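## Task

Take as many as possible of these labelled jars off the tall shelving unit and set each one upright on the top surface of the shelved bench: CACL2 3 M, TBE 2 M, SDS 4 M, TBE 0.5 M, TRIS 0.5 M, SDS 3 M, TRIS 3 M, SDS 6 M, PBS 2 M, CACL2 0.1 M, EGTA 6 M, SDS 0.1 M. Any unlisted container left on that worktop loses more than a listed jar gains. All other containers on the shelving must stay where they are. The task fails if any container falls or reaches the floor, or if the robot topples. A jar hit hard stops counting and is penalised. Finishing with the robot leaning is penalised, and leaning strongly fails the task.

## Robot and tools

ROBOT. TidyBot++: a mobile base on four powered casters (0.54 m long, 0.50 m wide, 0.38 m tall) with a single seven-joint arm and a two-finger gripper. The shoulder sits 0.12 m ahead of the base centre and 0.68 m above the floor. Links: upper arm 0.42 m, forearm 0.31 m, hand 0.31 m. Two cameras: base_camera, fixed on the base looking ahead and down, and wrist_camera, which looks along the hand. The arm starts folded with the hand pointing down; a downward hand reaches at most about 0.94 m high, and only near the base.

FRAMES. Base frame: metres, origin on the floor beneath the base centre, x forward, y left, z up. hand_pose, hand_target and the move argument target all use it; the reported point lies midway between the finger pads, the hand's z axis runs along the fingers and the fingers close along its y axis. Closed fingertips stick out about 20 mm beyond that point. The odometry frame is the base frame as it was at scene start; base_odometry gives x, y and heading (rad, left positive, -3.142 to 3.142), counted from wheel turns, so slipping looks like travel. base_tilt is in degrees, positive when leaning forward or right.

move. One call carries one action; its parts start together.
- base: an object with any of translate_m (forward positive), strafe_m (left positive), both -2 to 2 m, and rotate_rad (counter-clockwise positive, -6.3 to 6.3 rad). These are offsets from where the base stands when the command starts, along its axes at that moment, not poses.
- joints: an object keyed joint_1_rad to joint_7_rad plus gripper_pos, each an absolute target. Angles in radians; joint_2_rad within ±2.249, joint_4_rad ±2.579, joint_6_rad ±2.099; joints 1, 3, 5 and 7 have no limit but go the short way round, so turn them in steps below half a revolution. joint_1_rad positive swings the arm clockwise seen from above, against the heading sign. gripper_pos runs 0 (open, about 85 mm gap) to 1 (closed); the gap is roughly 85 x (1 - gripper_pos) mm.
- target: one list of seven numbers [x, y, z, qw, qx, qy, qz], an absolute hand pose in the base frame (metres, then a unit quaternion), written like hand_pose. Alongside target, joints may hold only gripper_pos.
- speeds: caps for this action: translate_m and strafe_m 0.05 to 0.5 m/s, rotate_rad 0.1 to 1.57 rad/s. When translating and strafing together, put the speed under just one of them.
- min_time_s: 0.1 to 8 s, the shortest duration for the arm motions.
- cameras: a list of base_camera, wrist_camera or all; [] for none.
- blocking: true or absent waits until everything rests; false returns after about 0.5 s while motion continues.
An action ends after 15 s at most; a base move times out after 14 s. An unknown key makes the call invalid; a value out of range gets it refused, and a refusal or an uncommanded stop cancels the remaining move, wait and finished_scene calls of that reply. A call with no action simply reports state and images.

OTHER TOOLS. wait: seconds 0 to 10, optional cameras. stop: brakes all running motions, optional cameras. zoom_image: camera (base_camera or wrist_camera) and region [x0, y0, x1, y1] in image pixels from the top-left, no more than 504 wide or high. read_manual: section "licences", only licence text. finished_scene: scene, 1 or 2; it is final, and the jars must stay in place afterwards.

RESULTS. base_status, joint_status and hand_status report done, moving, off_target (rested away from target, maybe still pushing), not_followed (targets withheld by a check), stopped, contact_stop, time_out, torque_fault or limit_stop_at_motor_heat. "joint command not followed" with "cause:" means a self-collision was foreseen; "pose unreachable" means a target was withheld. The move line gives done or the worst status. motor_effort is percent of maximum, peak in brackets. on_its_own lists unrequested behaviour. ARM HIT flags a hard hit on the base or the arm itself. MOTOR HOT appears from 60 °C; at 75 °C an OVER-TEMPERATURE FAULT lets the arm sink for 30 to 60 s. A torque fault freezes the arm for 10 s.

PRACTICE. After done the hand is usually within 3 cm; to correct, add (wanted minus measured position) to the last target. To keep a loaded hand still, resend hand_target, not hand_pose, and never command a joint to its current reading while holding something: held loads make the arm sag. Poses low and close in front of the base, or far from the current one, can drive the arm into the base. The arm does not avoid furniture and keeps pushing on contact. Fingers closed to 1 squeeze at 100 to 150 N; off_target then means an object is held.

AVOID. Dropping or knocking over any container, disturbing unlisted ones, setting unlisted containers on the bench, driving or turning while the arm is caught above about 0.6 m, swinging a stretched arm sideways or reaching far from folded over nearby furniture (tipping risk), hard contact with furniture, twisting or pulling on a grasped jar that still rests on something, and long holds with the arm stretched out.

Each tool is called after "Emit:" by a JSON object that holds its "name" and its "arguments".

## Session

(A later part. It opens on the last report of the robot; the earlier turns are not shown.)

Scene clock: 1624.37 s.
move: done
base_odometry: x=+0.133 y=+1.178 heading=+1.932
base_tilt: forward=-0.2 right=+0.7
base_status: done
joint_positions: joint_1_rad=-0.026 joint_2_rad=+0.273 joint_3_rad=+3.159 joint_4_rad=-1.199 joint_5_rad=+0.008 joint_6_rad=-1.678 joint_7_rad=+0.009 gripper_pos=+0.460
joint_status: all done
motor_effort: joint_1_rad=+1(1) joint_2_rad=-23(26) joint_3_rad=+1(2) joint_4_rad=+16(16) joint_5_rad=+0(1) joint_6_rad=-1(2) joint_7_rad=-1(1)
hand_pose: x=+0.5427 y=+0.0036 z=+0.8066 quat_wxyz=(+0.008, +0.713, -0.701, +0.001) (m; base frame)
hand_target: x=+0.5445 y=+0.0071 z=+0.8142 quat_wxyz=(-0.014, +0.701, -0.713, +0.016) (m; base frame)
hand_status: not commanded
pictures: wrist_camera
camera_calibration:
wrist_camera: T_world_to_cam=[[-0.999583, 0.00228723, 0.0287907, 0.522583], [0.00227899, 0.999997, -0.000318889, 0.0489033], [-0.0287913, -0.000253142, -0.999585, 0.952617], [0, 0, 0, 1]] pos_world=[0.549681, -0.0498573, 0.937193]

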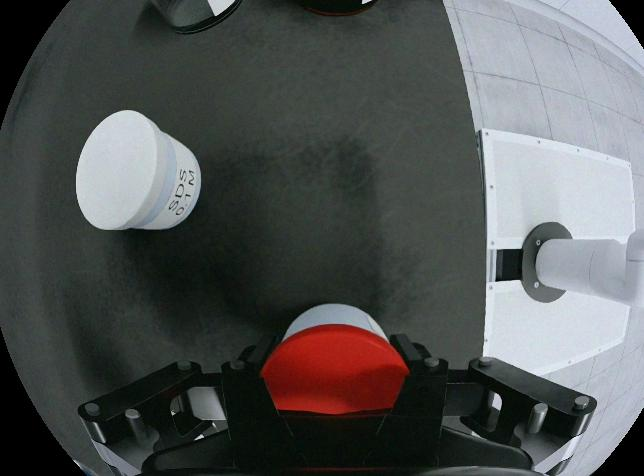

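Emit:
{"name": "move", "arguments": {"joints": {"joint_2_rad": 0.24, "joint_4_rad": -1.25, "joint_6_rad": -1.612}, "min_time_s": 1}}

Scene clock: 1627.87 s.
move: done
base_odometry: x=+0.133 y=+1.178 heading=+1.932
base_tilt: forward=-0.2 right=+0.7
base_status: not commanded
joint_positions: joint_1_rad=-0.026 joint_2_rad=+0.273 joint_3_rad=+3.159 joint_4_rad=-1.229 joint_5_rad=+0.008 joint_6_rad=-1.650 joint_7_rad=+0.009 gripper_pos=+0.460
joint_status: all done
motor_effort: joint_1_rad=+1(1) joint_2_rad=-24(24) joint_3_rad=+1(2) joint_4_rad=+15(17) joint_5_rad=+0(1) joint_6_rad=-1(2) joint_7_rad=+0(1)
hand_pose: x=+0.5429 y=+0.0035 z=+0.7972 quat_wxyz=(+0.008, +0.713, -0.701, +0.001) (m; base frame)
hand_target: x=+0.5448 y=+0.0071 z=+0.8048 quat_wxyz=(-0.013, +0.701, -0.713, +0.015) (m; base frame)
hand_status: not commanded
pictures: none

Contact at ≈.793.

Emit:
{"name": "move", "arguments": {"joints": {"joint_4_rad": -1.257, "joint_6_rad": -1.606}}}

Emit:
{"name": "move", "arguments": {"joints": {"joint_4_rad": -1.262, "joint_6_rad": -1.601}}}

Emit:
{"name": "move", "arguments": {"joints": {"joint_4_rad": -1.267, "joint_6_rad": -1.596}, "cameras": ["wrist_camera"]}}

Scene clock: 1630.70 s.
move: done
base_odometry: x=+0.133 y=+1.178 heading=+1.932
base_tilt: forward=-0.2 right=+0.7
base_status: not commanded
joint_positions: joint_1_rad=-0.026 joint_2_rad=+0.273 joint_3_rad=+3.159 joint_4_rad=-1.238 joint_5_rad=+0.008 joint_6_rad=-1.643 joint_7_rad=+0.009 gripper_pos=+0.460
joint_status: all done
motor_effort: joint_1_rad=+0(1) joint_2_rad=-24(24) joint_3_rad=+1(1) joint_4_rad=+15(16) joint_5_rad=+0(1) joint_6_rad=-1(2) joint_7_rad=-1(1)
hand_pose: x=+0.5428 y=+0.0035 z=+0.7946 quat_wxyz=(+0.008, +0.714, -0.701, +0.000) (m; base frame)
hand_target: x=+0.5447 y=+0.0070 z=+0.8026 quat_wxyz=(-0.012, +0.701, -0.713, +0.015) (m; base frame)
hand_status: not commanded
pictures: none

Scene clock: 1631.17 s.
move: done
base_odometry: x=+0.133 y=+1.178 heading=+1.932
base_tilt: forward=-0.2 right=+0.6
base_status: not commanded
joint_positions: joint_1_rad=-0.026 joint_2_rad=+0.273 joint_3_rad=+3.159 joint_4_rad=-1.243 joint_5_rad=+0.008 joint_6_rad=-1.637 joint_7_rad=+0.009 gripper_pos=+0.460
joint_status: all done
motor_effort: joint_1_rad=+0(1) joint_2_rad=-23(24) joint_3_rad=+1(1) joint_4_rad=+16(16) joint_5_rad=-1(1) joint_6_rad=-2(2) joint_7_rad=-1(1)
hand_pose: x=+0.5430 y=+0.0035 z=+0.7931 quat_wxyz=(+0.008, +0.714, -0.701, +0.001) (m; base frame)
hand_target: x=+0.5448 y=+0.0070 z=+0.8010 quat_wxyz=(-0.012, +0.701, -0.713, +0.015) (m; base frame)
hand_status: not commanded
pictures: none

Scene clock: 1631.63 s.
move: done
base_odometry: x=+0.133 y=+1.178 heading=+1.932
base_tilt: forward=-0.2 right=+0.7
base_status: not commanded
joint_positions: joint_1_rad=-0.026 joint_2_rad=+0.273 joint_3_rad=+3.159 joint_4_rad=-1.248 joint_5_rad=+0.008 joint_6_rad=-1.632 joint_7_rad=+0.009 gripper_pos=+0.460
joint_status: all done
motor_effort: joint_1_rad=+1(1) joint_2_rad=-23(24) joint_3_rad=+1(1) joint_4_rad=+16(16) joint_5_rad=+0(1) joint_6_rad=-1(1) joint_7_rad=+0(1)
hand_pose: x=+0.5432 y=+0.0035 z=+0.7914 quat_wxyz=(+0.008, +0.714, -0.701, +0.001) (m; base frame)
hand_target: x=+0.5449 y=+0.0070 z=+0.7994 quat_wxyz=(-0.012, +0.701, -0.713, +0.015) (m; base frame)
hand_status: not commanded
pictures: wrist_camera
camera_calibration:
wrist_camera: T_world_to_cam=[[-0.99953, 0.0019198, 0.0305956, 0.522101], [0.00191114, 0.999998, -0.000312107, 0.0491909], [-0.0305961, -0.000253488, -0.999532, 0.938381], [0, 0, 0, 1]] pos_world=[0.550473, -0.0499553, 0.921983]

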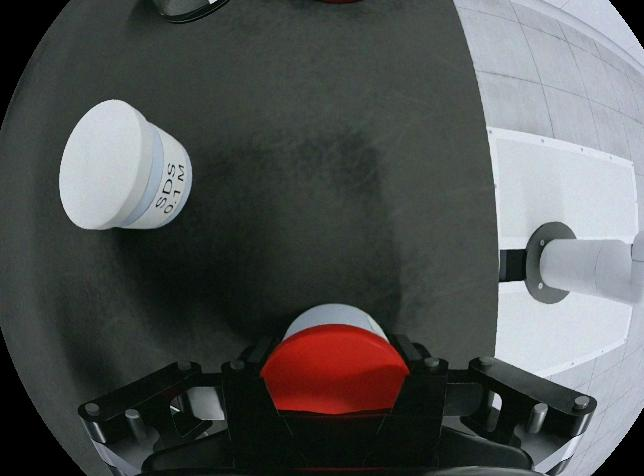

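Continue small steps.

Emit:
{"name": "move", "arguments": {"joints": {"joint_4_rad": -1.271, "joint_6_rad": -1.592}}}

Emit:
{"name": "move", "arguments": {"joints": {"joint_4_rad": -1.275, "joint_6_rad": -1.588}}}

Emit:
{"name": "move", "arguments": {"joints": {"joint_4_rad": -1.279, "joint_6_rad": -1.584}}}

Emit:
{"name": "move", "arguments": {"joints": {"joint_4_rad": -1.283, "joint_6_rad": -1.580}, "cameras": ["wrist_camera"]}}

Scene clock: 1635.87 s.
move: done
base_odometry: x=+0.133 y=+1.178 heading=+1.932
base_tilt: forward=-0.2 right=+0.7
base_status: not commanded
joint_positions: joint_1_rad=-0.026 joint_2_rad=+0.273 joint_3_rad=+3.159 joint_4_rad=-1.250 joint_5_rad=+0.008 joint_6_rad=-1.628 joint_7_rad=+0.009 gripper_pos=+0.460
joint_status: all done
motor_effort: joint_1_rad=+0(1) joint_2_rad=-23(24) joint_3_rad=+1(1) joint_4_rad=+15(16) joint_5_rad=-1(1) joint_6_rad=-2(2) joint_7_rad=-1(1)
hand_pose: x=+0.5435 y=+0.0035 z=+0.7907 quat_wxyz=(+0.008, +0.714, -0.701, +0.001) (m; base frame)
hand_target: x=+0.5450 y=+0.0070 z=+0.7982 quat_wxyz=(-0.012, +0.701, -0.713, +0.015) (m; base frame)
hand_status: not commanded
pictures: none

Scene clock: 1636.30 s.
move: done
base_odometry: x=+0.133 y=+1.178 heading=+1.932
base_tilt: forward=-0.1 right=+0.6
base_status: not commanded
joint_positions: joint_1_rad=-0.026 joint_2_rad=+0.271 joint_3_rad=+3.159 joint_4_rad=-1.252 joint_5_rad=+0.008 joint_6_rad=-1.625 joint_7_rad=+0.009 gripper_pos=+0.460
joint_status: all done
motor_effort: joint_1_rad=+0(1) joint_2_rad=-23(23) joint_3_rad=+1(1) joint_4_rad=+15(15) joint_5_rad=+0(1) joint_6_rad=+0(2) joint_7_rad=-1(1)
hand_pose: x=+0.5438 y=+0.0035 z=+0.7907 quat_wxyz=(+0.007, +0.714, -0.701, +0.002) (m; base frame)
hand_target: x=+0.5451 y=+0.0070 z=+0.7969 quat_wxyz=(-0.012, +0.701, -0.713, +0.015) (m; base frame)
hand_status: not commanded
pictures: none

Scene clock: 1636.73 s.
move: done
base_odometry: x=+0.133 y=+1.178 heading=+1.932
base_tilt: forward=-0.2 right=+0.7
base_status: not commanded
joint_positions: joint_1_rad=-0.026 joint_2_rad=+0.270 joint_3_rad=+3.159 joint_4_rad=-1.254 joint_5_rad=+0.008 joint_6_rad=-1.622 joint_7_rad=+0.009 gripper_pos=+0.460
joint_status: all done
motor_effort: joint_1_rad=+0(1) joint_2_rad=-22(23) joint_3_rad=+1(2) joint_4_rad=+15(16) joint_5_rad=+0(1) joint_6_rad=-1(2) joint_7_rad=-1(1)
hand_pose: x=+0.5439 y=+0.0035 z=+0.7906 quat_wxyz=(+0.006, +0.714, -0.701, +0.003) (m; base frame)
hand_target: x=+0.5451 y=+0.0070 z=+0.7957 quat_wxyz=(-0.012, +0.701, -0.713, +0.015) (m; base frame)
hand_status: not commanded
pictures: none

Scene clock: 1637.17 s.
move: done
base_odometry: x=+0.133 y=+1.178 heading=+1.932
base_tilt: forward=-0.2 right=+0.6
base_status: not commanded
joint_positions: joint_1_rad=-0.026 joint_2_rad=+0.268 joint_3_rad=+3.159 joint_4_rad=-1.257 joint_5_rad=+0.008 joint_6_rad=-1.619 joint_7_rad=+0.009 gripper_pos=+0.460
joint_status: all done
motor_effort: joint_1_rad=+1(1) joint_2_rad=-22(22) joint_3_rad=+1(2) joint_4_rad=+13(15) joint_5_rad=-1(1) joint_6_rad=+0(1) joint_7_rad=-1(1)
hand_pose: x=+0.5440 y=+0.0035 z=+0.7905 quat_wxyz=(+0.005, +0.714, -0.701, +0.004) (m; base frame)
hand_target: x=+0.5452 y=+0.0070 z=+0.7944 quat_wxyz=(-0.012, +0.701, -0.713, +0.015) (m; base frame)
hand_status: not commanded
pictures: wrist_camera
camera_calibration:
wrist_camera: T_world_to_cam=[[-0.999754, 0.00187493, 0.0220961, 0.529812], [0.00187108, 0.999998, -0.000194995, 0.0491047], [-0.0220964, -0.000153603, -0.999756, 0.933054], [0, 0, 0, 1]] pos_world=[0.550207, -0.0499546, 0.921129]

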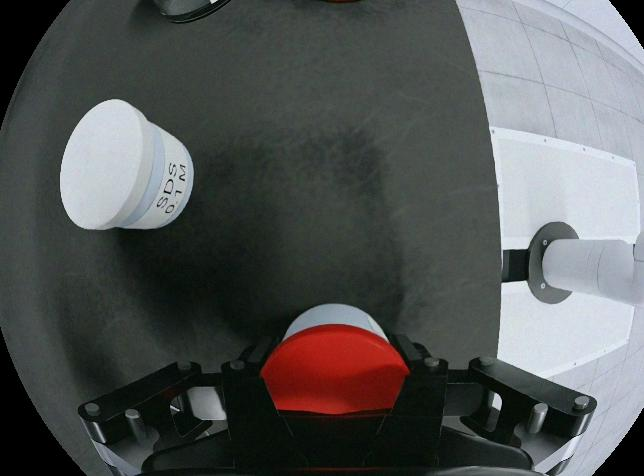

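Emit:
{"name": "move", "arguments": {"joints": {"gripper_pos": 0.4}}}

Emit:
{"name": "move", "arguments": {"joints": {"gripper_pos": 0.2}}}

Emit:
{"name": "move", "arguments": {"joints": {"gripper_pos": 0.0}, "cameras": ["wrist_camera"]}}

Scene clock: 1641.43 s.
move: done
base_odometry: x=+0.133 y=+1.178 heading=+1.932
base_tilt: forward=-0.1 right=+0.6
base_status: not commanded
joint_positions: joint_1_rad=-0.026 joint_2_rad=+0.268 joint_3_rad=+3.159 joint_4_rad=-1.262 joint_5_rad=+0.008 joint_6_rad=-1.617 joint_7_rad=+0.009 gripper_pos=+0.400
joint_status: all done
motor_effort: joint_1_rad=+0(1) joint_2_rad=-23(23) joint_3_rad=+1(2) joint_4_rad=+16(16) joint_5_rad=+0(1) joint_6_rad=-1(1) joint_7_rad=-1(1)
hand_pose: x=+0.5432 y=+0.0035 z=+0.7891 quat_wxyz=(+0.006, +0.714, -0.701, +0.003) (m; base frame)
hand_target: x=+0.5452 y=+0.0070 z=+0.7944 quat_wxyz=(-0.012, +0.701, -0.713, +0.015) (m; base frame)
hand_status: not commanded
pictures: none

Scene clock: 1642.07 s.
move: done
base_odometry: x=+0.133 y=+1.178 heading=+1.932
base_tilt: forward=-0.2 right=+0.6
base_status: not commanded
joint_positions: joint_1_rad=-0.026 joint_2_rad=+0.268 joint_3_rad=+3.159 joint_4_rad=-1.262 joint_5_rad=+0.008 joint_6_rad=-1.617 joint_7_rad=+0.009 gripper_pos=+0.200
joint_status: all done
motor_effort: joint_1_rad=+0(1) joint_2_rad=-23(23) joint_3_rad=+0(1) joint_4_rad=+15(16) joint_5_rad=+0(1) joint_6_rad=-2(2) joint_7_rad=+0(1)
hand_pose: x=+0.5432 y=+0.0035 z=+0.7891 quat_wxyz=(+0.006, +0.714, -0.701, +0.003) (m; base frame)
hand_target: x=+0.5452 y=+0.0070 z=+0.7944 quat_wxyz=(-0.012, +0.701, -0.713, +0.015) (m; base frame)
hand_status: not commanded
pictures: none

Scene clock: 1642.70 s.
move: done
base_odometry: x=+0.133 y=+1.178 heading=+1.932
base_tilt: forward=-0.1 right=+0.6
base_status: not commanded
joint_positions: joint_1_rad=-0.026 joint_2_rad=+0.268 joint_3_rad=+3.159 joint_4_rad=-1.262 joint_5_rad=+0.008 joint_6_rad=-1.617 joint_7_rad=+0.009 gripper_pos=+0.000
joint_status: all done
motor_effort: joint_1_rad=+0(1) joint_2_rad=-23(23) joint_3_rad=+1(1) joint_4_rad=+15(16) joint_5_rad=+0(1) joint_6_rad=-1(1) joint_7_rad=+0(1)
hand_pose: x=+0.5433 y=+0.0035 z=+0.7891 quat_wxyz=(+0.006, +0.714, -0.701, +0.003) (m; base frame)
hand_target: x=+0.5452 y=+0.0070 z=+0.7944 quat_wxyz=(-0.012, +0.701, -0.713, +0.015) (m; base frame)
hand_status: not commanded
pictures: wrist_camera
camera_calibration:
wrist_camera: T_world_to_cam=[[-0.999693, 0.00191961, 0.0246965, 0.52701], [0.00191521, 0.999998, -0.0002016, 0.0490872], [-0.0246968, -0.000154239, -0.999695, 0.933005], [0, 0, 0, 1]] pos_world=[0.549797, -0.0499549, 0.919715]

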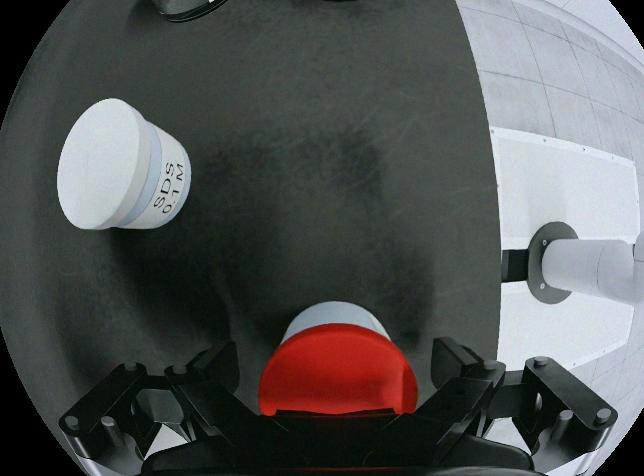

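Emit:
{"name": "move", "arguments": {"joints": {"joint_2_rad": 0.33, "joint_4_rad": -0.894, "joint_6_rad": -1.975}, "min_time_s": 4, "cameras": ["wrist_camera"]}}

Scene clock: 1653.57 s.
move: done
base_odometry: x=+0.133 y=+1.178 heading=+1.932
base_tilt: forward=-0.2 right=+0.7
base_status: not commanded
joint_positions: joint_1_rad=-0.026 joint_2_rad=+0.306 joint_3_rad=+3.159 joint_4_rad=-0.908 joint_5_rad=+0.008 joint_6_rad=-1.936 joint_7_rad=+0.009 gripper_pos=+0.000
joint_status: all done
motor_effort: joint_1_rad=+1(1) joint_2_rad=-23(24) joint_3_rad=+1(2) joint_4_rad=+14(17) joint_5_rad=+0(1) joint_6_rad=-1(2) joint_7_rad=+0(1)
hand_pose: x=+0.5377 y=+0.0042 z=+0.8812 quat_wxyz=(+0.008, +0.713, -0.701, +0.001) (m; base frame)
hand_target: x=+0.5333 y=+0.0077 z=+0.8759 quat_wxyz=(+0.023, +0.701, -0.713, -0.018) (m; base frame)
hand_status: not commanded
pictures: wrist_camera
camera_calibration:
wrist_camera: T_world_to_cam=[[-0.99956, 0.00419872, 0.0293586, 0.514945], [0.00418966, 0.999991, -0.000370177, 0.0473599], [-0.0293599, -0.000247011, -0.999569, 1.02733], [0, 0, 0, 1]] pos_world=[0.544683, -0.0492678, 1.01179]

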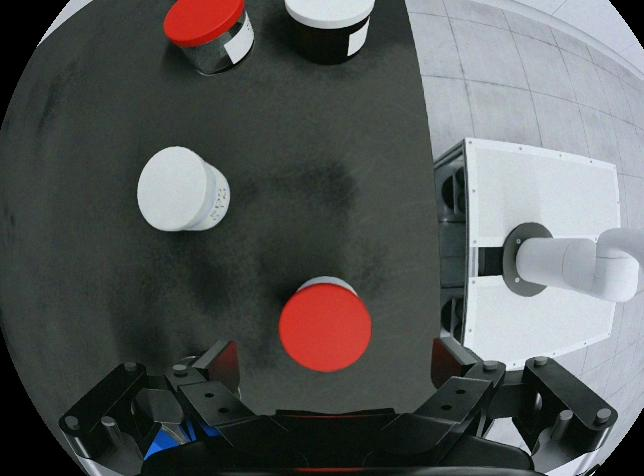

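Emit:
{"name": "move", "arguments": {"base": {"translate_m": -0.35}, "speeds": {"translate_m": 0.4}}}

Emit:
{"name": "move", "arguments": {"base": {"translate_m": -1.632, "strafe_m": -0.0394, "rotate_rad": 3.1416}, "speeds": {"rotate_rad": 1.1, "translate_m": 0.45}, "joints": {"joint_1_rad": -0.03, "joint_2_rad": -0.33, "joint_3_rad": 3.16, "joint_4_rad": -1.84, "joint_5_rad": 0, "joint_6_rad": -0.25, "joint_7_rad": 1.57, "gripper_pos": 0.0}, "min_time_s": 4, "cameras": ["wrist_camera"]}}

Scene clock: 1666.40 s.
move: done
base_odometry: x=+0.256 y=+0.850 heading=+1.932
base_tilt: forward=-0.2 right=+0.7
base_status: done
joint_positions: joint_1_rad=-0.027 joint_2_rad=+0.327 joint_3_rad=+3.159 joint_4_rad=-0.906 joint_5_rad=+0.008 joint_6_rad=-1.947 joint_7_rad=+0.009 gripper_pos=+0.000
joint_status: not commanded
motor_effort: joint_1_rad=+1(3) joint_2_rad=-24(27) joint_3_rad=+1(2) joint_4_rad=+14(15) joint_5_rad=-1(2) joint_6_rad=-1(2) joint_7_rad=+0(1)
hand_pose: x=+0.5389 y=+0.0044 z=+0.8732 quat_wxyz=(+0.018, +0.713, -0.701, -0.009) (m; base frame)
hand_target: x=+0.5333 y=+0.0077 z=+0.8759 quat_wxyz=(+0.023, +0.701, -0.713, -0.018) (m; base frame)
hand_status: not commanded
pictures: none

Scene clock: 1671.60 s.
move: done
base_odometry: x=+0.870 y=-0.663 heading=-1.209
base_tilt: forward=-0.2 right=+0.6
base_status: done
joint_positions: joint_1_rad=-0.027 joint_2_rad=-0.315 joint_3_rad=+3.158 joint_4_rad=-1.817 joint_5_rad=+0.008 joint_6_rad=-0.295 joint_7_rad=+1.530 gripper_pos=+0.000
joint_status: all done
motor_effort: joint_1_rad=+1(3) joint_2_rad=-9(27) joint_3_rad=+1(4) joint_4_rad=+20(21) joint_5_rad=-1(2) joint_6_rad=+8(9) joint_7_rad=+0(2)
hand_pose: x=+0.6060 y=+0.0044 z=+1.0334 quat_wxyz=(-0.015, +0.782, -0.011, +0.622) (m; base frame)
hand_target: x=+0.6024 y=+0.0053 z=+1.0405 quat_wxyz=(-0.007, +0.771, +0.003, +0.637) (m; base frame)
hand_status: not commanded
pictures: wrist_camera
camera_calibration:
wrist_camera: T_world_to_cam=[[-0.0222969, -0.998422, -0.0515483, 0.0744718], [-0.236783, 0.0553679, -0.969984, 1.19905], [0.971307, -0.00942191, -0.237644, -0.212264], [0, 0, 0, 1]] pos_world=[0.491749, 0.00596552, 1.11645]

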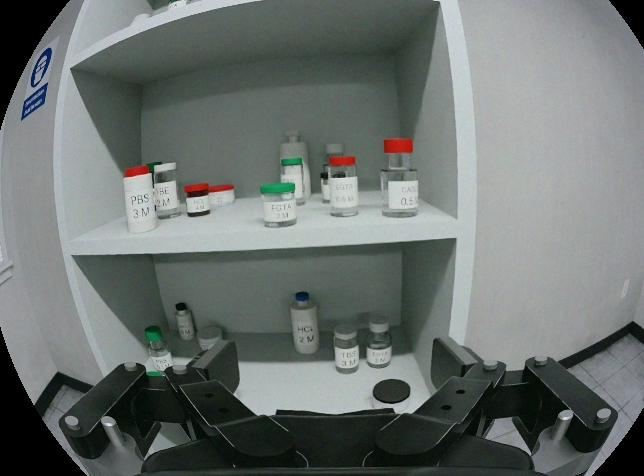

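Emit:
{"name": "zoom_image", "arguments": {"camera": "wrist_camera", "region": [100, 100, 460, 260]}}

Scaled by 1.400.

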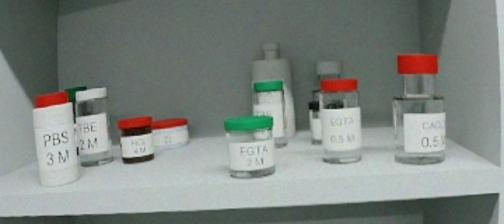

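Emit:
{"name": "zoom_image", "arguments": {"camera": "wrist_camera", "region": [250, 110, 430, 240]}}

Emit:
{"name": "zoom_image", "arguments": {"camera": "wrist_camera", "region": [110, 130, 290, 260]}}

Scaled by 2.800.

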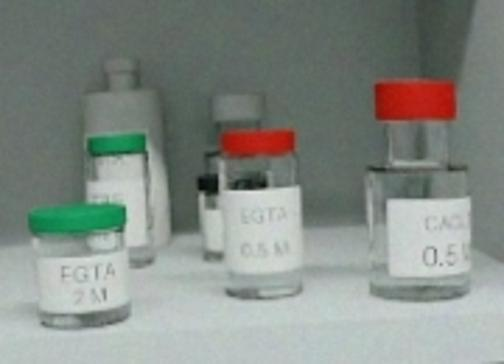

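Scaled by 2.800.

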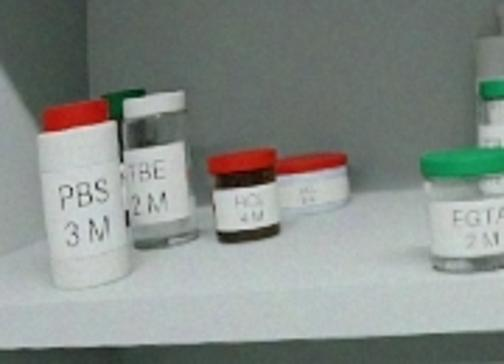

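Emit:
{"name": "move", "arguments": {"base": {"strafe_m": 0.4}, "speeds": {"strafe_m": 0.3}, "joints": {"joint_2_rad": 0.02, "joint_4_rad": -0.744, "joint_6_rad": -1.418, "joint_7_rad": 1.57}, "min_time_s": 4, "cameras": ["wrist_camera"]}}

Scene clock: 1738.17 s.
move: done
base_odometry: x=+1.244 y=-0.521 heading=-1.209
base_tilt: forward=-0.2 right=+0.6
base_status: done
joint_positions: joint_1_rad=-0.027 joint_2_rad=-0.001 joint_3_rad=+3.158 joint_4_rad=-0.758 joint_5_rad=+0.008 joint_6_rad=-1.373 joint_7_rad=+1.531 gripper_pos=+0.000
joint_status: all done
motor_effort: joint_1_rad=+0(2) joint_2_rad=-14(15) joint_3_rad=+1(3) joint_4_rad=+14(21) joint_5_rad=+0(1) joint_6_rad=+8(10) joint_7_rad=-1(2)
hand_pose: x=+0.5986 y=+0.0041 z=+1.1657 quat_wxyz=(-0.009, +0.875, -0.014, +0.484) (m; base frame)
hand_target: x=+0.6000 y=+0.0071 z=+1.1508 quat_wxyz=(-0.003, +0.887, +0.005, +0.462) (m; base frame)
hand_status: not commanded
pictures: wrist_camera
camera_calibration:
wrist_camera: T_world_to_cam=[[-0.0438629, -0.998427, -0.0349099, 0.0743665], [-0.540529, 0.0531047, -0.839648, 1.35556], [0.840181, -0.0179596, -0.542008, 0.259688], [0, 0, 0, 1]] pos_world=[0.517794, 0.00692694, 1.28154]

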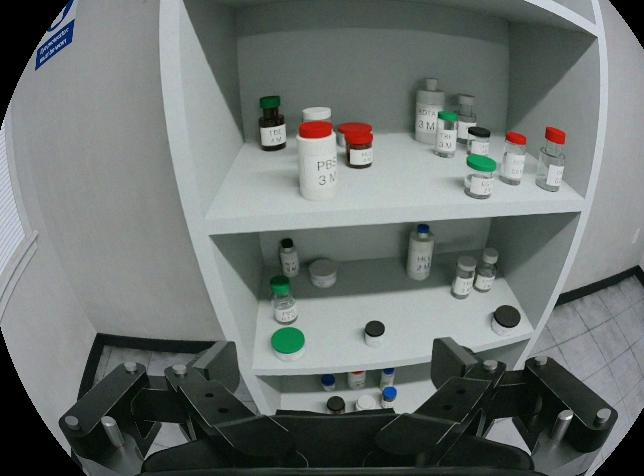

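Emit:
{"name": "move", "arguments": {"base": {"translate_m": 0.42, "strafe_m": 0.019}, "speeds": {"translate_m": 0.3}, "joints": {"gripper_pos": 0.2}, "cameras": ["wrist_camera"]}}

Scene clock: 1756.40 s.
move: done
base_odometry: x=+1.411 y=-0.907 heading=-1.209
base_tilt: forward=-0.2 right=+0.6
base_status: done
joint_positions: joint_1_rad=-0.027 joint_2_rad=+0.019 joint_3_rad=+3.158 joint_4_rad=-0.755 joint_5_rad=+0.008 joint_6_rad=-1.377 joint_7_rad=+1.531 gripper_pos=+0.200
joint_status: all done
motor_effort: joint_1_rad=+0(1) joint_2_rad=-14(18) joint_3_rad=+0(2) joint_4_rad=+15(16) joint_5_rad=-1(1) joint_6_rad=+7(8) joint_7_rad=+0(1)
hand_pose: x=+0.6073 y=+0.0043 z=+1.1566 quat_wxyz=(-0.008, +0.880, -0.014, +0.475) (m; base frame)
hand_target: x=+0.6000 y=+0.0071 z=+1.1508 quat_wxyz=(-0.003, +0.887, +0.005, +0.462) (m; base frame)
hand_status: not commanded
pictures: wrist_camera
camera_calibration:
wrist_camera: T_world_to_cam=[[-0.0446064, -0.998443, -0.033503, 0.0734926], [-0.557678, 0.0527114, -0.828382, 1.35002], [0.828858, -0.0182672, -0.559161, 0.274156], [0, 0, 0, 1]] pos_world=[0.528917, 0.00722496, 1.27409]

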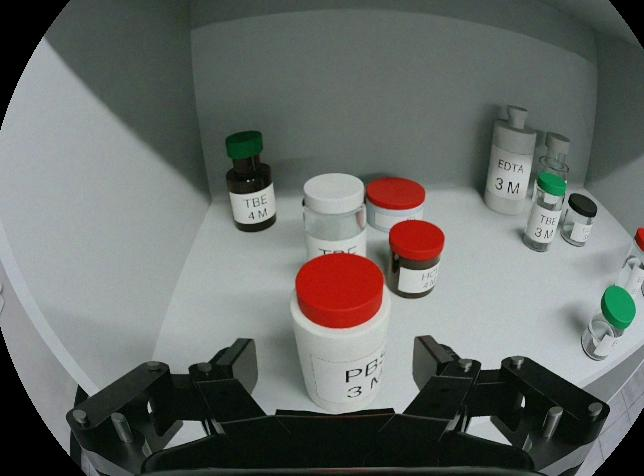

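Emit:
{"name": "move", "arguments": {"base": {"translate_m": 0.19, "strafe_m": -0.004}, "speeds": {"translate_m": 0.15}, "cameras": ["wrist_camera"]}}

Scene clock: 1767.67 s.
move: done
base_odometry: x=+1.474 y=-1.086 heading=-1.209
base_tilt: forward=-0.2 right=+0.7
base_status: done
joint_positions: joint_1_rad=-0.027 joint_2_rad=+0.023 joint_3_rad=+3.158 joint_4_rad=-0.754 joint_5_rad=+0.008 joint_6_rad=-1.378 joint_7_rad=+1.531 gripper_pos=+0.200
joint_status: not commanded
motor_effort: joint_1_rad=+0(1) joint_2_rad=-15(18) joint_3_rad=+1(2) joint_4_rad=+15(16) joint_5_rad=+0(1) joint_6_rad=+7(8) joint_7_rad=+0(1)
hand_pose: x=+0.6088 y=+0.0044 z=+1.1550 quat_wxyz=(-0.008, +0.881, -0.014, +0.474) (m; base frame)
hand_target: x=+0.6000 y=+0.0071 z=+1.1508 quat_wxyz=(-0.003, +0.887, +0.005, +0.462) (m; base frame)
hand_status: not commanded
pictures: wrist_camera
camera_calibration:
wrist_camera: T_world_to_cam=[[-0.04476, -0.998446, -0.0331966, 0.0733236], [-0.5608, 0.0526127, -0.826278, 1.34896], [0.826741, -0.0183676, -0.562283, 0.276961], [0, 0, 0, 1]] pos_world=[0.530802, 0.00732437, 1.27278]

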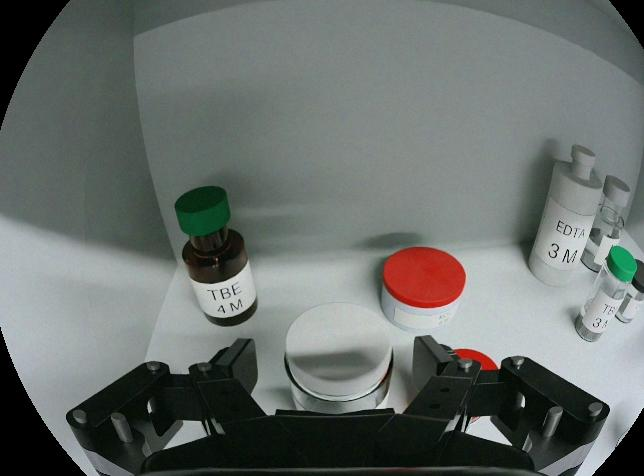

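Emit:
{"name": "move", "arguments": {"base": {"translate_m": 0.042, "strafe_m": -0.003}, "speeds": {"translate_m": 0.1}, "joints": {"gripper_pos": 0.0}, "cameras": ["wrist_camera"]}}

Scene clock: 1803.00 s.
move: done
base_odometry: x=+1.487 y=-1.127 heading=-1.208
base_tilt: forward=-0.2 right=+0.6
base_status: done
joint_positions: joint_1_rad=-0.027 joint_2_rad=+0.023 joint_3_rad=+3.158 joint_4_rad=-0.753 joint_5_rad=+0.008 joint_6_rad=-1.379 joint_7_rad=+1.531 gripper_pos=+0.000
joint_status: all done
motor_effort: joint_1_rad=+1(1) joint_2_rad=-15(18) joint_3_rad=+1(2) joint_4_rad=+15(16) joint_5_rad=+0(1) joint_6_rad=+7(8) joint_7_rad=-1(1)
hand_pose: x=+0.6087 y=+0.0044 z=+1.1551 quat_wxyz=(-0.008, +0.881, -0.014, +0.474) (m; base frame)
hand_target: x=+0.6000 y=+0.0071 z=+1.1508 quat_wxyz=(-0.003, +0.887, +0.005, +0.462) (m; base frame)
hand_status: not commanded
pictures: wrist_camera
camera_calibration:
wrist_camera: T_world_to_cam=[[-0.044764, -0.998446, -0.0331886, 0.0733144], [-0.560914, 0.052611, -0.8262, 1.34895], [0.826663, -0.018368, -0.562398, 0.277287], [0, 0, 0, 1]] pos_world=[0.530702, 0.00732437, 1.27288]

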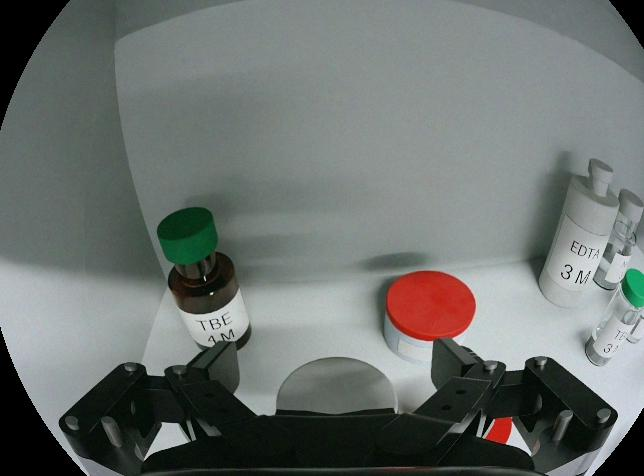

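Emit:
{"name": "move", "arguments": {"joints": {"joint_2_rad": 0.115, "joint_4_rad": -0.627, "joint_6_rad": -1.617}, "min_time_s": 2, "cameras": ["wrist_camera"]}}

Scene clock: 1807.23 s.
move: done
base_odometry: x=+1.487 y=-1.127 heading=-1.208
base_tilt: forward=-0.1 right=+0.6
base_status: not commanded
joint_positions: joint_1_rad=-0.027 joint_2_rad=+0.095 joint_3_rad=+3.158 joint_4_rad=-0.642 joint_5_rad=+0.008 joint_6_rad=-1.573 joint_7_rad=+1.531 gripper_pos=+0.000
joint_status: all done
motor_effort: joint_1_rad=+1(1) joint_2_rad=-16(17) joint_3_rad=+0(1) joint_4_rad=+14(15) joint_5_rad=-1(1) joint_6_rad=+6(8) joint_7_rad=+0(1)
hand_pose: x=+0.6004 y=+0.0048 z=+1.1237 quat_wxyz=(-0.006, +0.915, -0.015, +0.404) (m; base frame)
hand_target: x=+0.5994 y=+0.0079 z=+1.1108 quat_wxyz=(-0.001, +0.924, +0.005, +0.381) (m; base frame)
hand_status: not commanded
pictures: wrist_camera
camera_calibration:
wrist_camera: T_world_to_cam=[[-0.0502956, -0.998444, -0.0240836, 0.0653989], [-0.681801, 0.051946, -0.729691, 1.28253], [0.729807, -0.02028, -0.683353, 0.460574], [0, 0, 0, 1]] pos_world=[0.541589, 0.00801537, 1.25216]

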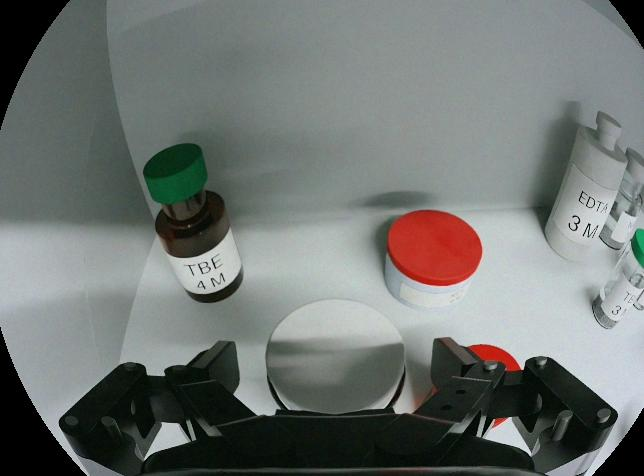

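Emit:
{"name": "move", "arguments": {"joints": {"joint_2_rad": 0.182, "joint_4_rad": -0.553, "joint_6_rad": -1.72, "gripper_pos": 0.1}, "min_time_s": 2, "cameras": ["wrist_camera"]}}

Scene clock: 1813.70 s.
move: done
base_odometry: x=+1.487 y=-1.127 heading=-1.208
base_tilt: forward=-0.1 right=+0.7
base_status: not commanded
joint_positions: joint_1_rad=-0.027 joint_2_rad=+0.161 joint_3_rad=+3.158 joint_4_rad=-0.568 joint_5_rad=+0.008 joint_6_rad=-1.677 joint_7_rad=+1.531 gripper_pos=+0.100
joint_status: all done
motor_effort: joint_1_rad=+0(1) joint_2_rad=-18(19) joint_3_rad=+1(1) joint_4_rad=+13(15) joint_5_rad=+0(1) joint_6_rad=+5(7) joint_7_rad=-1(1)
hand_pose: x=+0.6049 y=+0.0053 z=+1.1006 quat_wxyz=(-0.004, +0.933, -0.015, +0.359) (m; base frame)
hand_target: x=+0.6034 y=+0.0085 z=+1.0880 quat_wxyz=(-0.001, +0.942, +0.006, +0.337) (m; base frame)
hand_status: not commanded
pictures: wrist_camera
camera_calibration:
wrist_camera: T_world_to_cam=[[-0.0529399, -0.998442, -0.0176279, 0.0601312], [-0.74873, 0.0513676, -0.660882, 1.23353], [0.660758, -0.0217885, -0.750283, 0.556899], [0, 0, 0, 1]] pos_world=[0.558786, 0.00880815, 1.23411]

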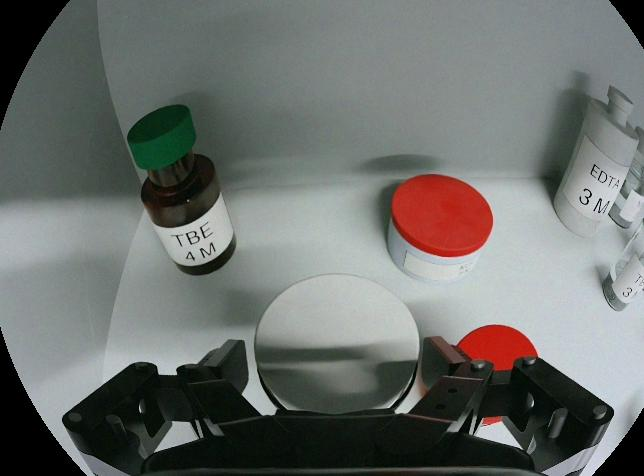

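Emit:
{"name": "move", "arguments": {"joints": {"joint_2_rad": 0.243, "joint_4_rad": -0.482, "joint_6_rad": -1.822, "gripper_pos": 0.1}, "min_time_s": 2, "cameras": ["wrist_camera"]}}

Scene clock: 1820.23 s.
move: done
base_odometry: x=+1.487 y=-1.127 heading=-1.208
base_tilt: forward=-0.2 right=+0.7
base_status: not commanded
joint_positions: joint_1_rad=-0.027 joint_2_rad=+0.221 joint_3_rad=+3.158 joint_4_rad=-0.497 joint_5_rad=+0.008 joint_6_rad=-1.779 joint_7_rad=+1.531 gripper_pos=+0.100
joint_status: all done
motor_effort: joint_1_rad=+1(1) joint_2_rad=-19(21) joint_3_rad=+0(2) joint_4_rad=+12(15) joint_5_rad=+0(1) joint_6_rad=+5(7) joint_7_rad=+0(1)
hand_pose: x=+0.6053 y=+0.0058 z=+1.0798 quat_wxyz=(-0.003, +0.949, -0.015, +0.316) (m; base frame)
hand_target: x=+0.6032 y=+0.0089 z=+1.0676 quat_wxyz=(+0.000, +0.956, +0.006, +0.293) (m; base frame)
hand_status: not commanded
pictures: wrist_camera
camera_calibration:
wrist_camera: T_world_to_cam=[[-0.0549194, -0.998427, -0.0112608, 0.0545811], [-0.806182, 0.0509931, -0.589466, 1.17764], [0.589113, -0.0232948, -0.807715, 0.646398], [0, 0, 0, 1]] pos_world=[0.57159, 0.00950131, 1.2169]

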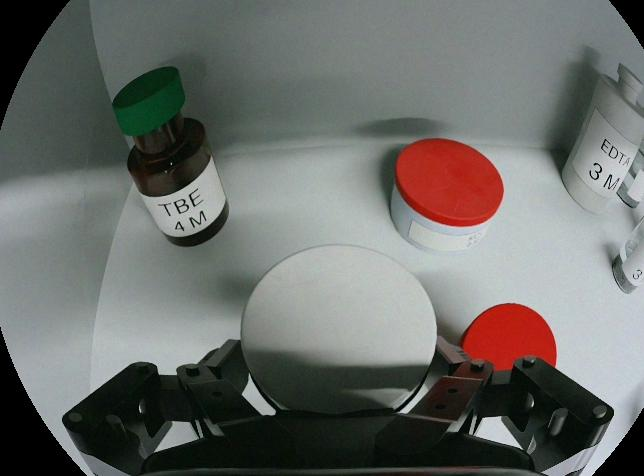

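Emit:
{"name": "move", "arguments": {"joints": {"gripper_pos": 0.22}}}

Emit:
{"name": "move", "arguments": {"joints": {"gripper_pos": 0.28}}}

Emit:
{"name": "move", "arguments": {"joints": {"gripper_pos": 0.33}, "cameras": ["wrist_camera"]}}

Scene clock: 1825.10 s.
move: done
base_odometry: x=+1.487 y=-1.127 heading=-1.208
base_tilt: forward=-0.2 right=+0.7
base_status: not commanded
joint_positions: joint_1_rad=-0.027 joint_2_rad=+0.222 joint_3_rad=+3.158 joint_4_rad=-0.497 joint_5_rad=+0.008 joint_6_rad=-1.780 joint_7_rad=+1.531 gripper_pos=+0.220
joint_status: all done
motor_effort: joint_1_rad=+0(1) joint_2_rad=-19(20) joint_3_rad=+1(1) joint_4_rad=+13(14) joint_5_rad=-1(2) joint_6_rad=+5(5) joint_7_rad=-1(1)
hand_pose: x=+0.6051 y=+0.0058 z=+1.0798 quat_wxyz=(-0.003, +0.949, -0.015, +0.316) (m; base frame)
hand_target: x=+0.6032 y=+0.0089 z=+1.0676 quat_wxyz=(+0.000, +0.956, +0.006, +0.293) (m; base frame)
hand_status: not commanded
pictures: none

Scene clock: 1825.57 s.
move: done
base_odometry: x=+1.487 y=-1.127 heading=-1.208
base_tilt: forward=-0.2 right=+0.7
base_status: not commanded
joint_positions: joint_1_rad=-0.027 joint_2_rad=+0.222 joint_3_rad=+3.158 joint_4_rad=-0.494 joint_5_rad=+0.008 joint_6_rad=-1.781 joint_7_rad=+1.532 gripper_pos=+0.270
joint_status: all done
motor_effort: joint_1_rad=+1(1) joint_2_rad=-19(19) joint_3_rad=+1(2) joint_4_rad=+13(13) joint_5_rad=+0(2) joint_6_rad=+5(5) joint_7_rad=-1(1)
hand_pose: x=+0.6050 y=+0.0058 z=+1.0806 quat_wxyz=(-0.003, +0.948, -0.015, +0.317) (m; base frame)
hand_target: x=+0.6032 y=+0.0089 z=+1.0676 quat_wxyz=(+0.000, +0.956, +0.006, +0.293) (m; base frame)
hand_status: not commanded
pictures: none

Scene clock: 1826.03 s.
move: off_target
base_odometry: x=+1.487 y=-1.127 heading=-1.208
base_tilt: forward=-0.1 right=+0.7
base_status: not commanded
joint_positions: joint_1_rad=-0.027 joint_2_rad=+0.222 joint_3_rad=+3.158 joint_4_rad=-0.493 joint_5_rad=+0.008 joint_6_rad=-1.782 joint_7_rad=+1.532 gripper_pos=+0.286
joint_status: gripper_pos off_target (ended at +0.286, target +0.330)
motor_effort: joint_1_rad=+1(1) joint_2_rad=-19(19) joint_3_rad=+1(1) joint_4_rad=+12(13) joint_5_rad=+0(1) joint_6_rad=+5(5) joint_7_rad=-1(1)
hand_pose: x=+0.6049 y=+0.0058 z=+1.0809 quat_wxyz=(-0.003, +0.948, -0.015, +0.317) (m; base frame)
hand_target: x=+0.6032 y=+0.0089 z=+1.0676 quat_wxyz=(+0.000, +0.956, +0.006, +0.293) (m; base frame)
hand_status: not commanded
pictures: wrist_camera
camera_calibration:
wrist_camera: T_world_to_cam=[[-0.0540246, -0.998482, -0.010692, 0.0533498], [-0.805225, 0.0498952, -0.590867, 1.1789], [0.590504, -0.0233119, -0.806698, 0.645664], [0, 0, 0, 1]] pos_world=[0.570893, 0.00949918, 1.218]

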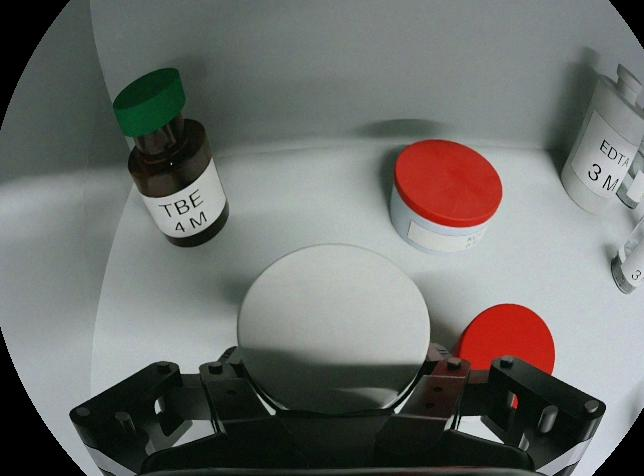

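Emit:
{"name": "move", "arguments": {"joints": {"gripper_pos": 0.36}}}

Emit:
{"name": "move", "arguments": {"joints": {"joint_2_rad": 0.17}, "min_time_s": 2, "cameras": ["wrist_camera"]}}

Scene clock: 1832.77 s.
move: off_target
base_odometry: x=+1.487 y=-1.127 heading=-1.208
base_tilt: forward=-0.2 right=+0.6
base_status: not commanded
joint_positions: joint_1_rad=-0.027 joint_2_rad=+0.222 joint_3_rad=+3.158 joint_4_rad=-0.493 joint_5_rad=+0.008 joint_6_rad=-1.782 joint_7_rad=+1.532 gripper_pos=+0.286
joint_status: gripper_pos off_target (ended at +0.286, target +0.360)
motor_effort: joint_1_rad=+1(1) joint_2_rad=-19(19) joint_3_rad=+1(1) joint_4_rad=+13(13) joint_5_rad=+0(1) joint_6_rad=+4(5) joint_7_rad=-1(1)
hand_pose: x=+0.6049 y=+0.0058 z=+1.0809 quat_wxyz=(-0.003, +0.948, -0.015, +0.317) (m; base frame)
hand_target: x=+0.6032 y=+0.0089 z=+1.0676 quat_wxyz=(+0.000, +0.956, +0.006, +0.293) (m; base frame)
hand_status: not commanded
pictures: none

Scene clock: 1835.07 s.
move: done
base_odometry: x=+1.487 y=-1.127 heading=-1.208
base_tilt: forward=-0.2 right=+0.7
base_status: not commanded
joint_positions: joint_1_rad=-0.027 joint_2_rad=+0.219 joint_3_rad=+3.158 joint_4_rad=-0.493 joint_5_rad=+0.008 joint_6_rad=-1.788 joint_7_rad=+1.532 gripper_pos=+0.286
joint_status: all done
motor_effort: joint_1_rad=+0(1) joint_2_rad=-21(22) joint_3_rad=+1(2) joint_4_rad=+14(15) joint_5_rad=+0(1) joint_6_rad=+6(6) joint_7_rad=-1(1)
hand_pose: x=+0.6022 y=+0.0057 z=+1.0813 quat_wxyz=(-0.003, +0.949, -0.015, +0.316) (m; base frame)
hand_target: x=+0.5738 y=+0.0081 z=+1.1019 quat_wxyz=(-0.001, +0.945, +0.006, +0.328) (m; base frame)
hand_status: not commanded
pictures: wrist_camera
camera_calibration:
wrist_camera: T_world_to_cam=[[-0.0541356, -0.998478, -0.0105828, 0.0531604], [-0.807036, 0.0499922, -0.588382, 1.17533], [0.588016, -0.0233117, -0.808514, 0.651058], [0, 0, 0, 1]] pos_world=[0.56858, 0.00949936, 1.2185]

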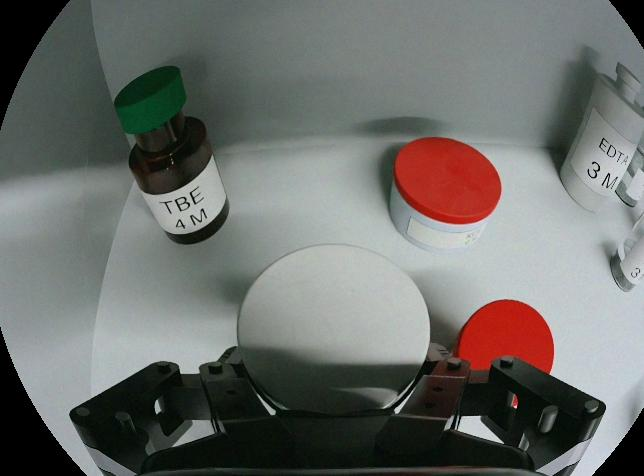

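Emit:
{"name": "move", "arguments": {"joints": {"joint_2_rad": 0.145}, "min_time_s": 1.5}}

Scene clock: 1840.67 s.
move: done
base_odometry: x=+1.487 y=-1.127 heading=-1.208
base_tilt: forward=-0.2 right=+0.7
base_status: not commanded
joint_positions: joint_1_rad=-0.027 joint_2_rad=+0.195 joint_3_rad=+3.158 joint_4_rad=-0.493 joint_5_rad=+0.008 joint_6_rad=-1.791 joint_7_rad=+1.532 gripper_pos=+0.286
joint_status: all done
motor_effort: joint_1_rad=+0(1) joint_2_rad=-21(22) joint_3_rad=+1(1) joint_4_rad=+14(16) joint_5_rad=-1(1) joint_6_rad=+7(7) joint_7_rad=-1(1)
hand_pose: x=+0.5919 y=+0.0055 z=+1.0921 quat_wxyz=(-0.003, +0.945, -0.015, +0.326) (m; base frame)
hand_target: x=+0.5632 y=+0.0077 z=+1.1131 quat_wxyz=(-0.001, +0.941, +0.006, +0.339) (m; base frame)
hand_status: not commanded
pictures: none

Emit:
{"name": "move", "arguments": {"joints": {"joint_2_rad": 0.13}, "min_time_s": 1.5, "cameras": ["wrist_camera"]}}

Scene clock: 1845.00 s.
move: done
base_odometry: x=+1.487 y=-1.127 heading=-1.208
base_tilt: forward=-0.2 right=+0.7
base_status: not commanded
joint_positions: joint_1_rad=-0.027 joint_2_rad=+0.180 joint_3_rad=+3.158 joint_4_rad=-0.493 joint_5_rad=+0.008 joint_6_rad=-1.791 joint_7_rad=+1.532 gripper_pos=+0.286
joint_status: all done
motor_effort: joint_1_rad=+0(1) joint_2_rad=-20(21) joint_3_rad=+0(1) joint_4_rad=+15(15) joint_5_rad=+0(1) joint_6_rad=+7(7) joint_7_rad=-1(1)
hand_pose: x=+0.5856 y=+0.0053 z=+1.0993 quat_wxyz=(-0.004, +0.943, -0.015, +0.333) (m; base frame)
hand_target: x=+0.5566 y=+0.0075 z=+1.1197 quat_wxyz=(-0.001, +0.938, +0.006, +0.346) (m; base frame)
hand_status: not commanded
pictures: wrist_camera
camera_calibration:
wrist_camera: T_world_to_cam=[[-0.0536769, -0.998467, -0.0135374, 0.054974], [-0.78516, 0.0505781, -0.617225, 1.19142], [0.616963, -0.0225016, -0.786671, 0.634343], [0, 0, 0, 1]] pos_world=[0.547039, 0.00890377, 1.23514]

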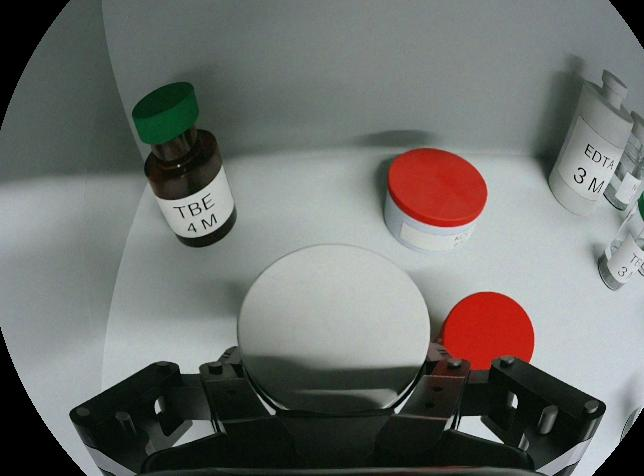

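Emit:
{"name": "move", "arguments": {"joints": {"joint_6_rad": -1.65}, "min_time_s": 2, "cameras": ["wrist_camera"]}}

Scene clock: 1879.10 s.
move: done
base_odometry: x=+1.487 y=-1.127 heading=-1.208
base_tilt: forward=-0.2 right=+0.7
base_status: not commanded
joint_positions: joint_1_rad=-0.027 joint_2_rad=+0.180 joint_3_rad=+3.158 joint_4_rad=-0.493 joint_5_rad=+0.008 joint_6_rad=-1.708 joint_7_rad=+1.532 gripper_pos=+0.287
joint_status: all done
motor_effort: joint_1_rad=+0(1) joint_2_rad=-20(21) joint_3_rad=+1(1) joint_4_rad=+15(16) joint_5_rad=+0(1) joint_6_rad=+8(9) joint_7_rad=-1(1)
hand_pose: x=+0.6051 y=+0.0055 z=+1.1164 quat_wxyz=(-0.005, +0.928, -0.014, +0.372) (m; base frame)
hand_target: x=+0.5941 y=+0.0081 z=+1.1579 quat_wxyz=(-0.002, +0.905, +0.005, +0.426) (m; base frame)
hand_status: not commanded
pictures: wrist_camera
camera_calibration:
wrist_camera: T_world_to_cam=[[-0.0516687, -0.998495, -0.0183942, 0.0606555], [-0.731129, 0.0503673, -0.680378, 1.25509], [0.68028, -0.0217057, -0.732631, 0.53709], [0, 0, 0, 1]] pos_world=[0.555395, 0.00900661, 1.24854]

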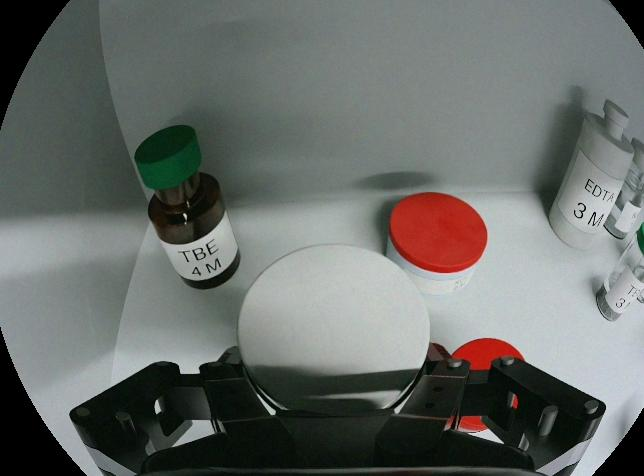

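Emit:
{"name": "move", "arguments": {"base": {"translate_m": -0.033}, "speeds": {"translate_m": 0.08}}}

Emit:
{"name": "move", "arguments": {"base": {"translate_m": -0.085, "strafe_m": -0.118}, "speeds": {"translate_m": 0.1}, "cameras": ["wrist_camera"]}}

Scene clock: 1882.77 s.
move: done
base_odometry: x=+1.475 y=-1.096 heading=-1.208
base_tilt: forward=-0.2 right=+0.6
base_status: done
joint_positions: joint_1_rad=-0.027 joint_2_rad=+0.164 joint_3_rad=+3.158 joint_4_rad=-0.493 joint_5_rad=+0.008 joint_6_rad=-1.704 joint_7_rad=+1.532 gripper_pos=+0.287
joint_status: not commanded
motor_effort: joint_1_rad=+0(1) joint_2_rad=-19(25) joint_3_rad=+1(1) joint_4_rad=+15(16) joint_5_rad=+0(1) joint_6_rad=+8(9) joint_7_rad=-1(1)
hand_pose: x=+0.5990 y=+0.0054 z=+1.1248 quat_wxyz=(-0.005, +0.925, -0.014, +0.381) (m; base frame)
hand_target: x=+0.5941 y=+0.0081 z=+1.1579 quat_wxyz=(-0.002, +0.905, +0.005, +0.426) (m; base frame)
hand_status: not commanded
pictures: none

Scene clock: 1884.80 s.
move: done
base_odometry: x=+1.334 y=-1.058 heading=-1.208
base_tilt: forward=-0.2 right=+0.7
base_status: done
joint_positions: joint_1_rad=-0.027 joint_2_rad=+0.162 joint_3_rad=+3.158 joint_4_rad=-0.493 joint_5_rad=+0.008 joint_6_rad=-1.703 joint_7_rad=+1.532 gripper_pos=+0.287
joint_status: not commanded
motor_effort: joint_1_rad=+0(2) joint_2_rad=-20(22) joint_3_rad=+1(2) joint_4_rad=+15(16) joint_5_rad=+0(2) joint_6_rad=+8(9) joint_7_rad=-1(1)
hand_pose: x=+0.5983 y=+0.0054 z=+1.1258 quat_wxyz=(-0.005, +0.924, -0.014, +0.382) (m; base frame)
hand_target: x=+0.5941 y=+0.0081 z=+1.1579 quat_wxyz=(-0.002, +0.905, +0.005, +0.426) (m; base frame)
hand_status: not commanded
pictures: wrist_camera
camera_calibration:
wrist_camera: T_world_to_cam=[[-0.0511858, -0.998489, -0.020016, 0.0618896], [-0.716084, 0.0506645, -0.696173, 1.26538], [0.696134, -0.021301, -0.717595, 0.522174], [0, 0, 0, 1]] pos_world=[0.545787, 0.00880882, 1.25687]

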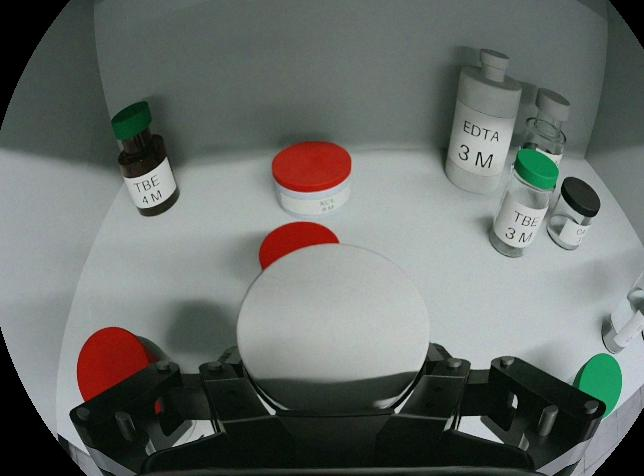

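Emit:
{"name": "move", "arguments": {"base": {"translate_m": -0.42}, "speeds": {"translate_m": 0.25}, "cameras": ["wrist_camera"]}}

Scene clock: 1891.50 s.
move: done
base_odometry: x=+1.185 y=-0.666 heading=-1.208
base_tilt: forward=-0.2 right=+0.7
base_status: done
joint_positions: joint_1_rad=-0.027 joint_2_rad=+0.155 joint_3_rad=+3.158 joint_4_rad=-0.493 joint_5_rad=+0.008 joint_6_rad=-1.701 joint_7_rad=+1.532 gripper_pos=+0.287
joint_status: not commanded
motor_effort: joint_1_rad=+1(1) joint_2_rad=-19(24) joint_3_rad=+1(2) joint_4_rad=+15(17) joint_5_rad=+0(1) joint_6_rad=+8(9) joint_7_rad=-1(1)
hand_pose: x=+0.5954 y=+0.0053 z=+1.1298 quat_wxyz=(-0.005, +0.922, -0.014, +0.386) (m; base frame)
hand_target: x=+0.5941 y=+0.0081 z=+1.1579 quat_wxyz=(-0.002, +0.905, +0.005, +0.426) (m; base frame)
hand_status: not commanded
pictures: wrist_camera
camera_calibration:
wrist_camera: T_world_to_cam=[[-0.0509938, -0.998486, -0.0206343, 0.0623231], [-0.709553, 0.0507619, -0.702821, 1.2697], [0.702805, -0.0211984, -0.711067, 0.515748], [0, 0, 0, 1]] pos_world=[0.541626, 0.00870942, 1.26039]

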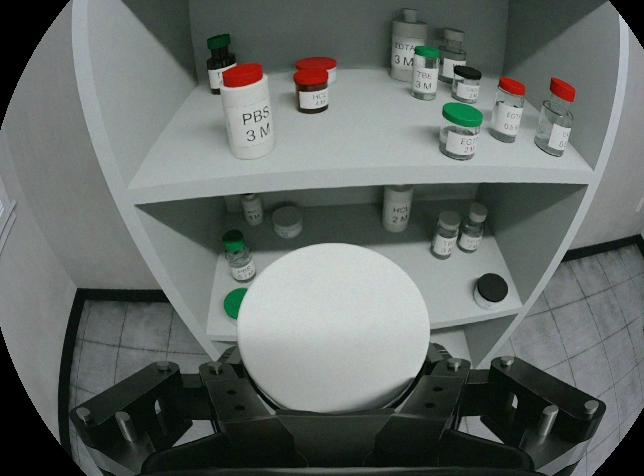

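Emit:
{"name": "move", "arguments": {"base": {"translate_m": -1.902, "strafe_m": -0.48, "rotate_rad": -3.1432}, "speeds": {"rotate_rad": 0.9, "translate_m": 0.42}, "joints": {"joint_2_rad": -0.03, "joint_4_rad": -1.44, "joint_6_rad": -1.03}, "min_time_s": 4, "cameras": ["wrist_camera"]}}

Scene clock: 1911.70 s.
move: done
base_odometry: x=+0.062 y=+0.943 heading=+1.931
base_tilt: forward=-0.2 right=+0.7
base_status: done
joint_positions: joint_1_rad=-0.029 joint_2_rad=+0.015 joint_3_rad=+3.161 joint_4_rad=-1.431 joint_5_rad=+0.008 joint_6_rad=-1.078 joint_7_rad=+1.532 gripper_pos=+0.287
joint_status: all done
motor_effort: joint_1_rad=+0(4) joint_2_rad=-20(25) joint_3_rad=+1(3) joint_4_rad=+21(22) joint_5_rad=-1(2) joint_6_rad=+7(9) joint_7_rad=+0(1)
hand_pose: x=+0.6176 y=+0.0039 z=+0.8878 quat_wxyz=(-0.003, +0.953, -0.013, +0.304) (m; base frame)
hand_target: x=+0.6178 y=+0.0070 z=+0.9150 quat_wxyz=(-0.002, +0.939, +0.005, +0.344) (m; base frame)
hand_status: not commanded
pictures: wrist_camera
camera_calibration:
wrist_camera: T_world_to_cam=[[-0.0513085, -0.998635, -0.00977247, 0.0476545], [-0.821238, 0.0477582, -0.568583, 1.06524], [0.568274, -0.0211476, -0.822568, 0.510152], [0, 0, 0, 1]] pos_world=[0.587356, 0.00750396, 1.02578]

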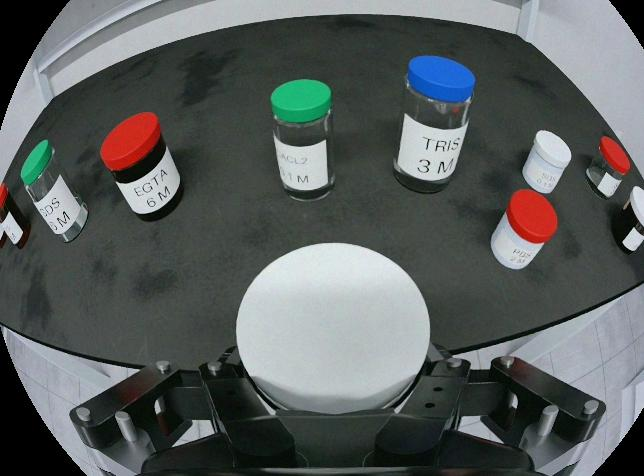

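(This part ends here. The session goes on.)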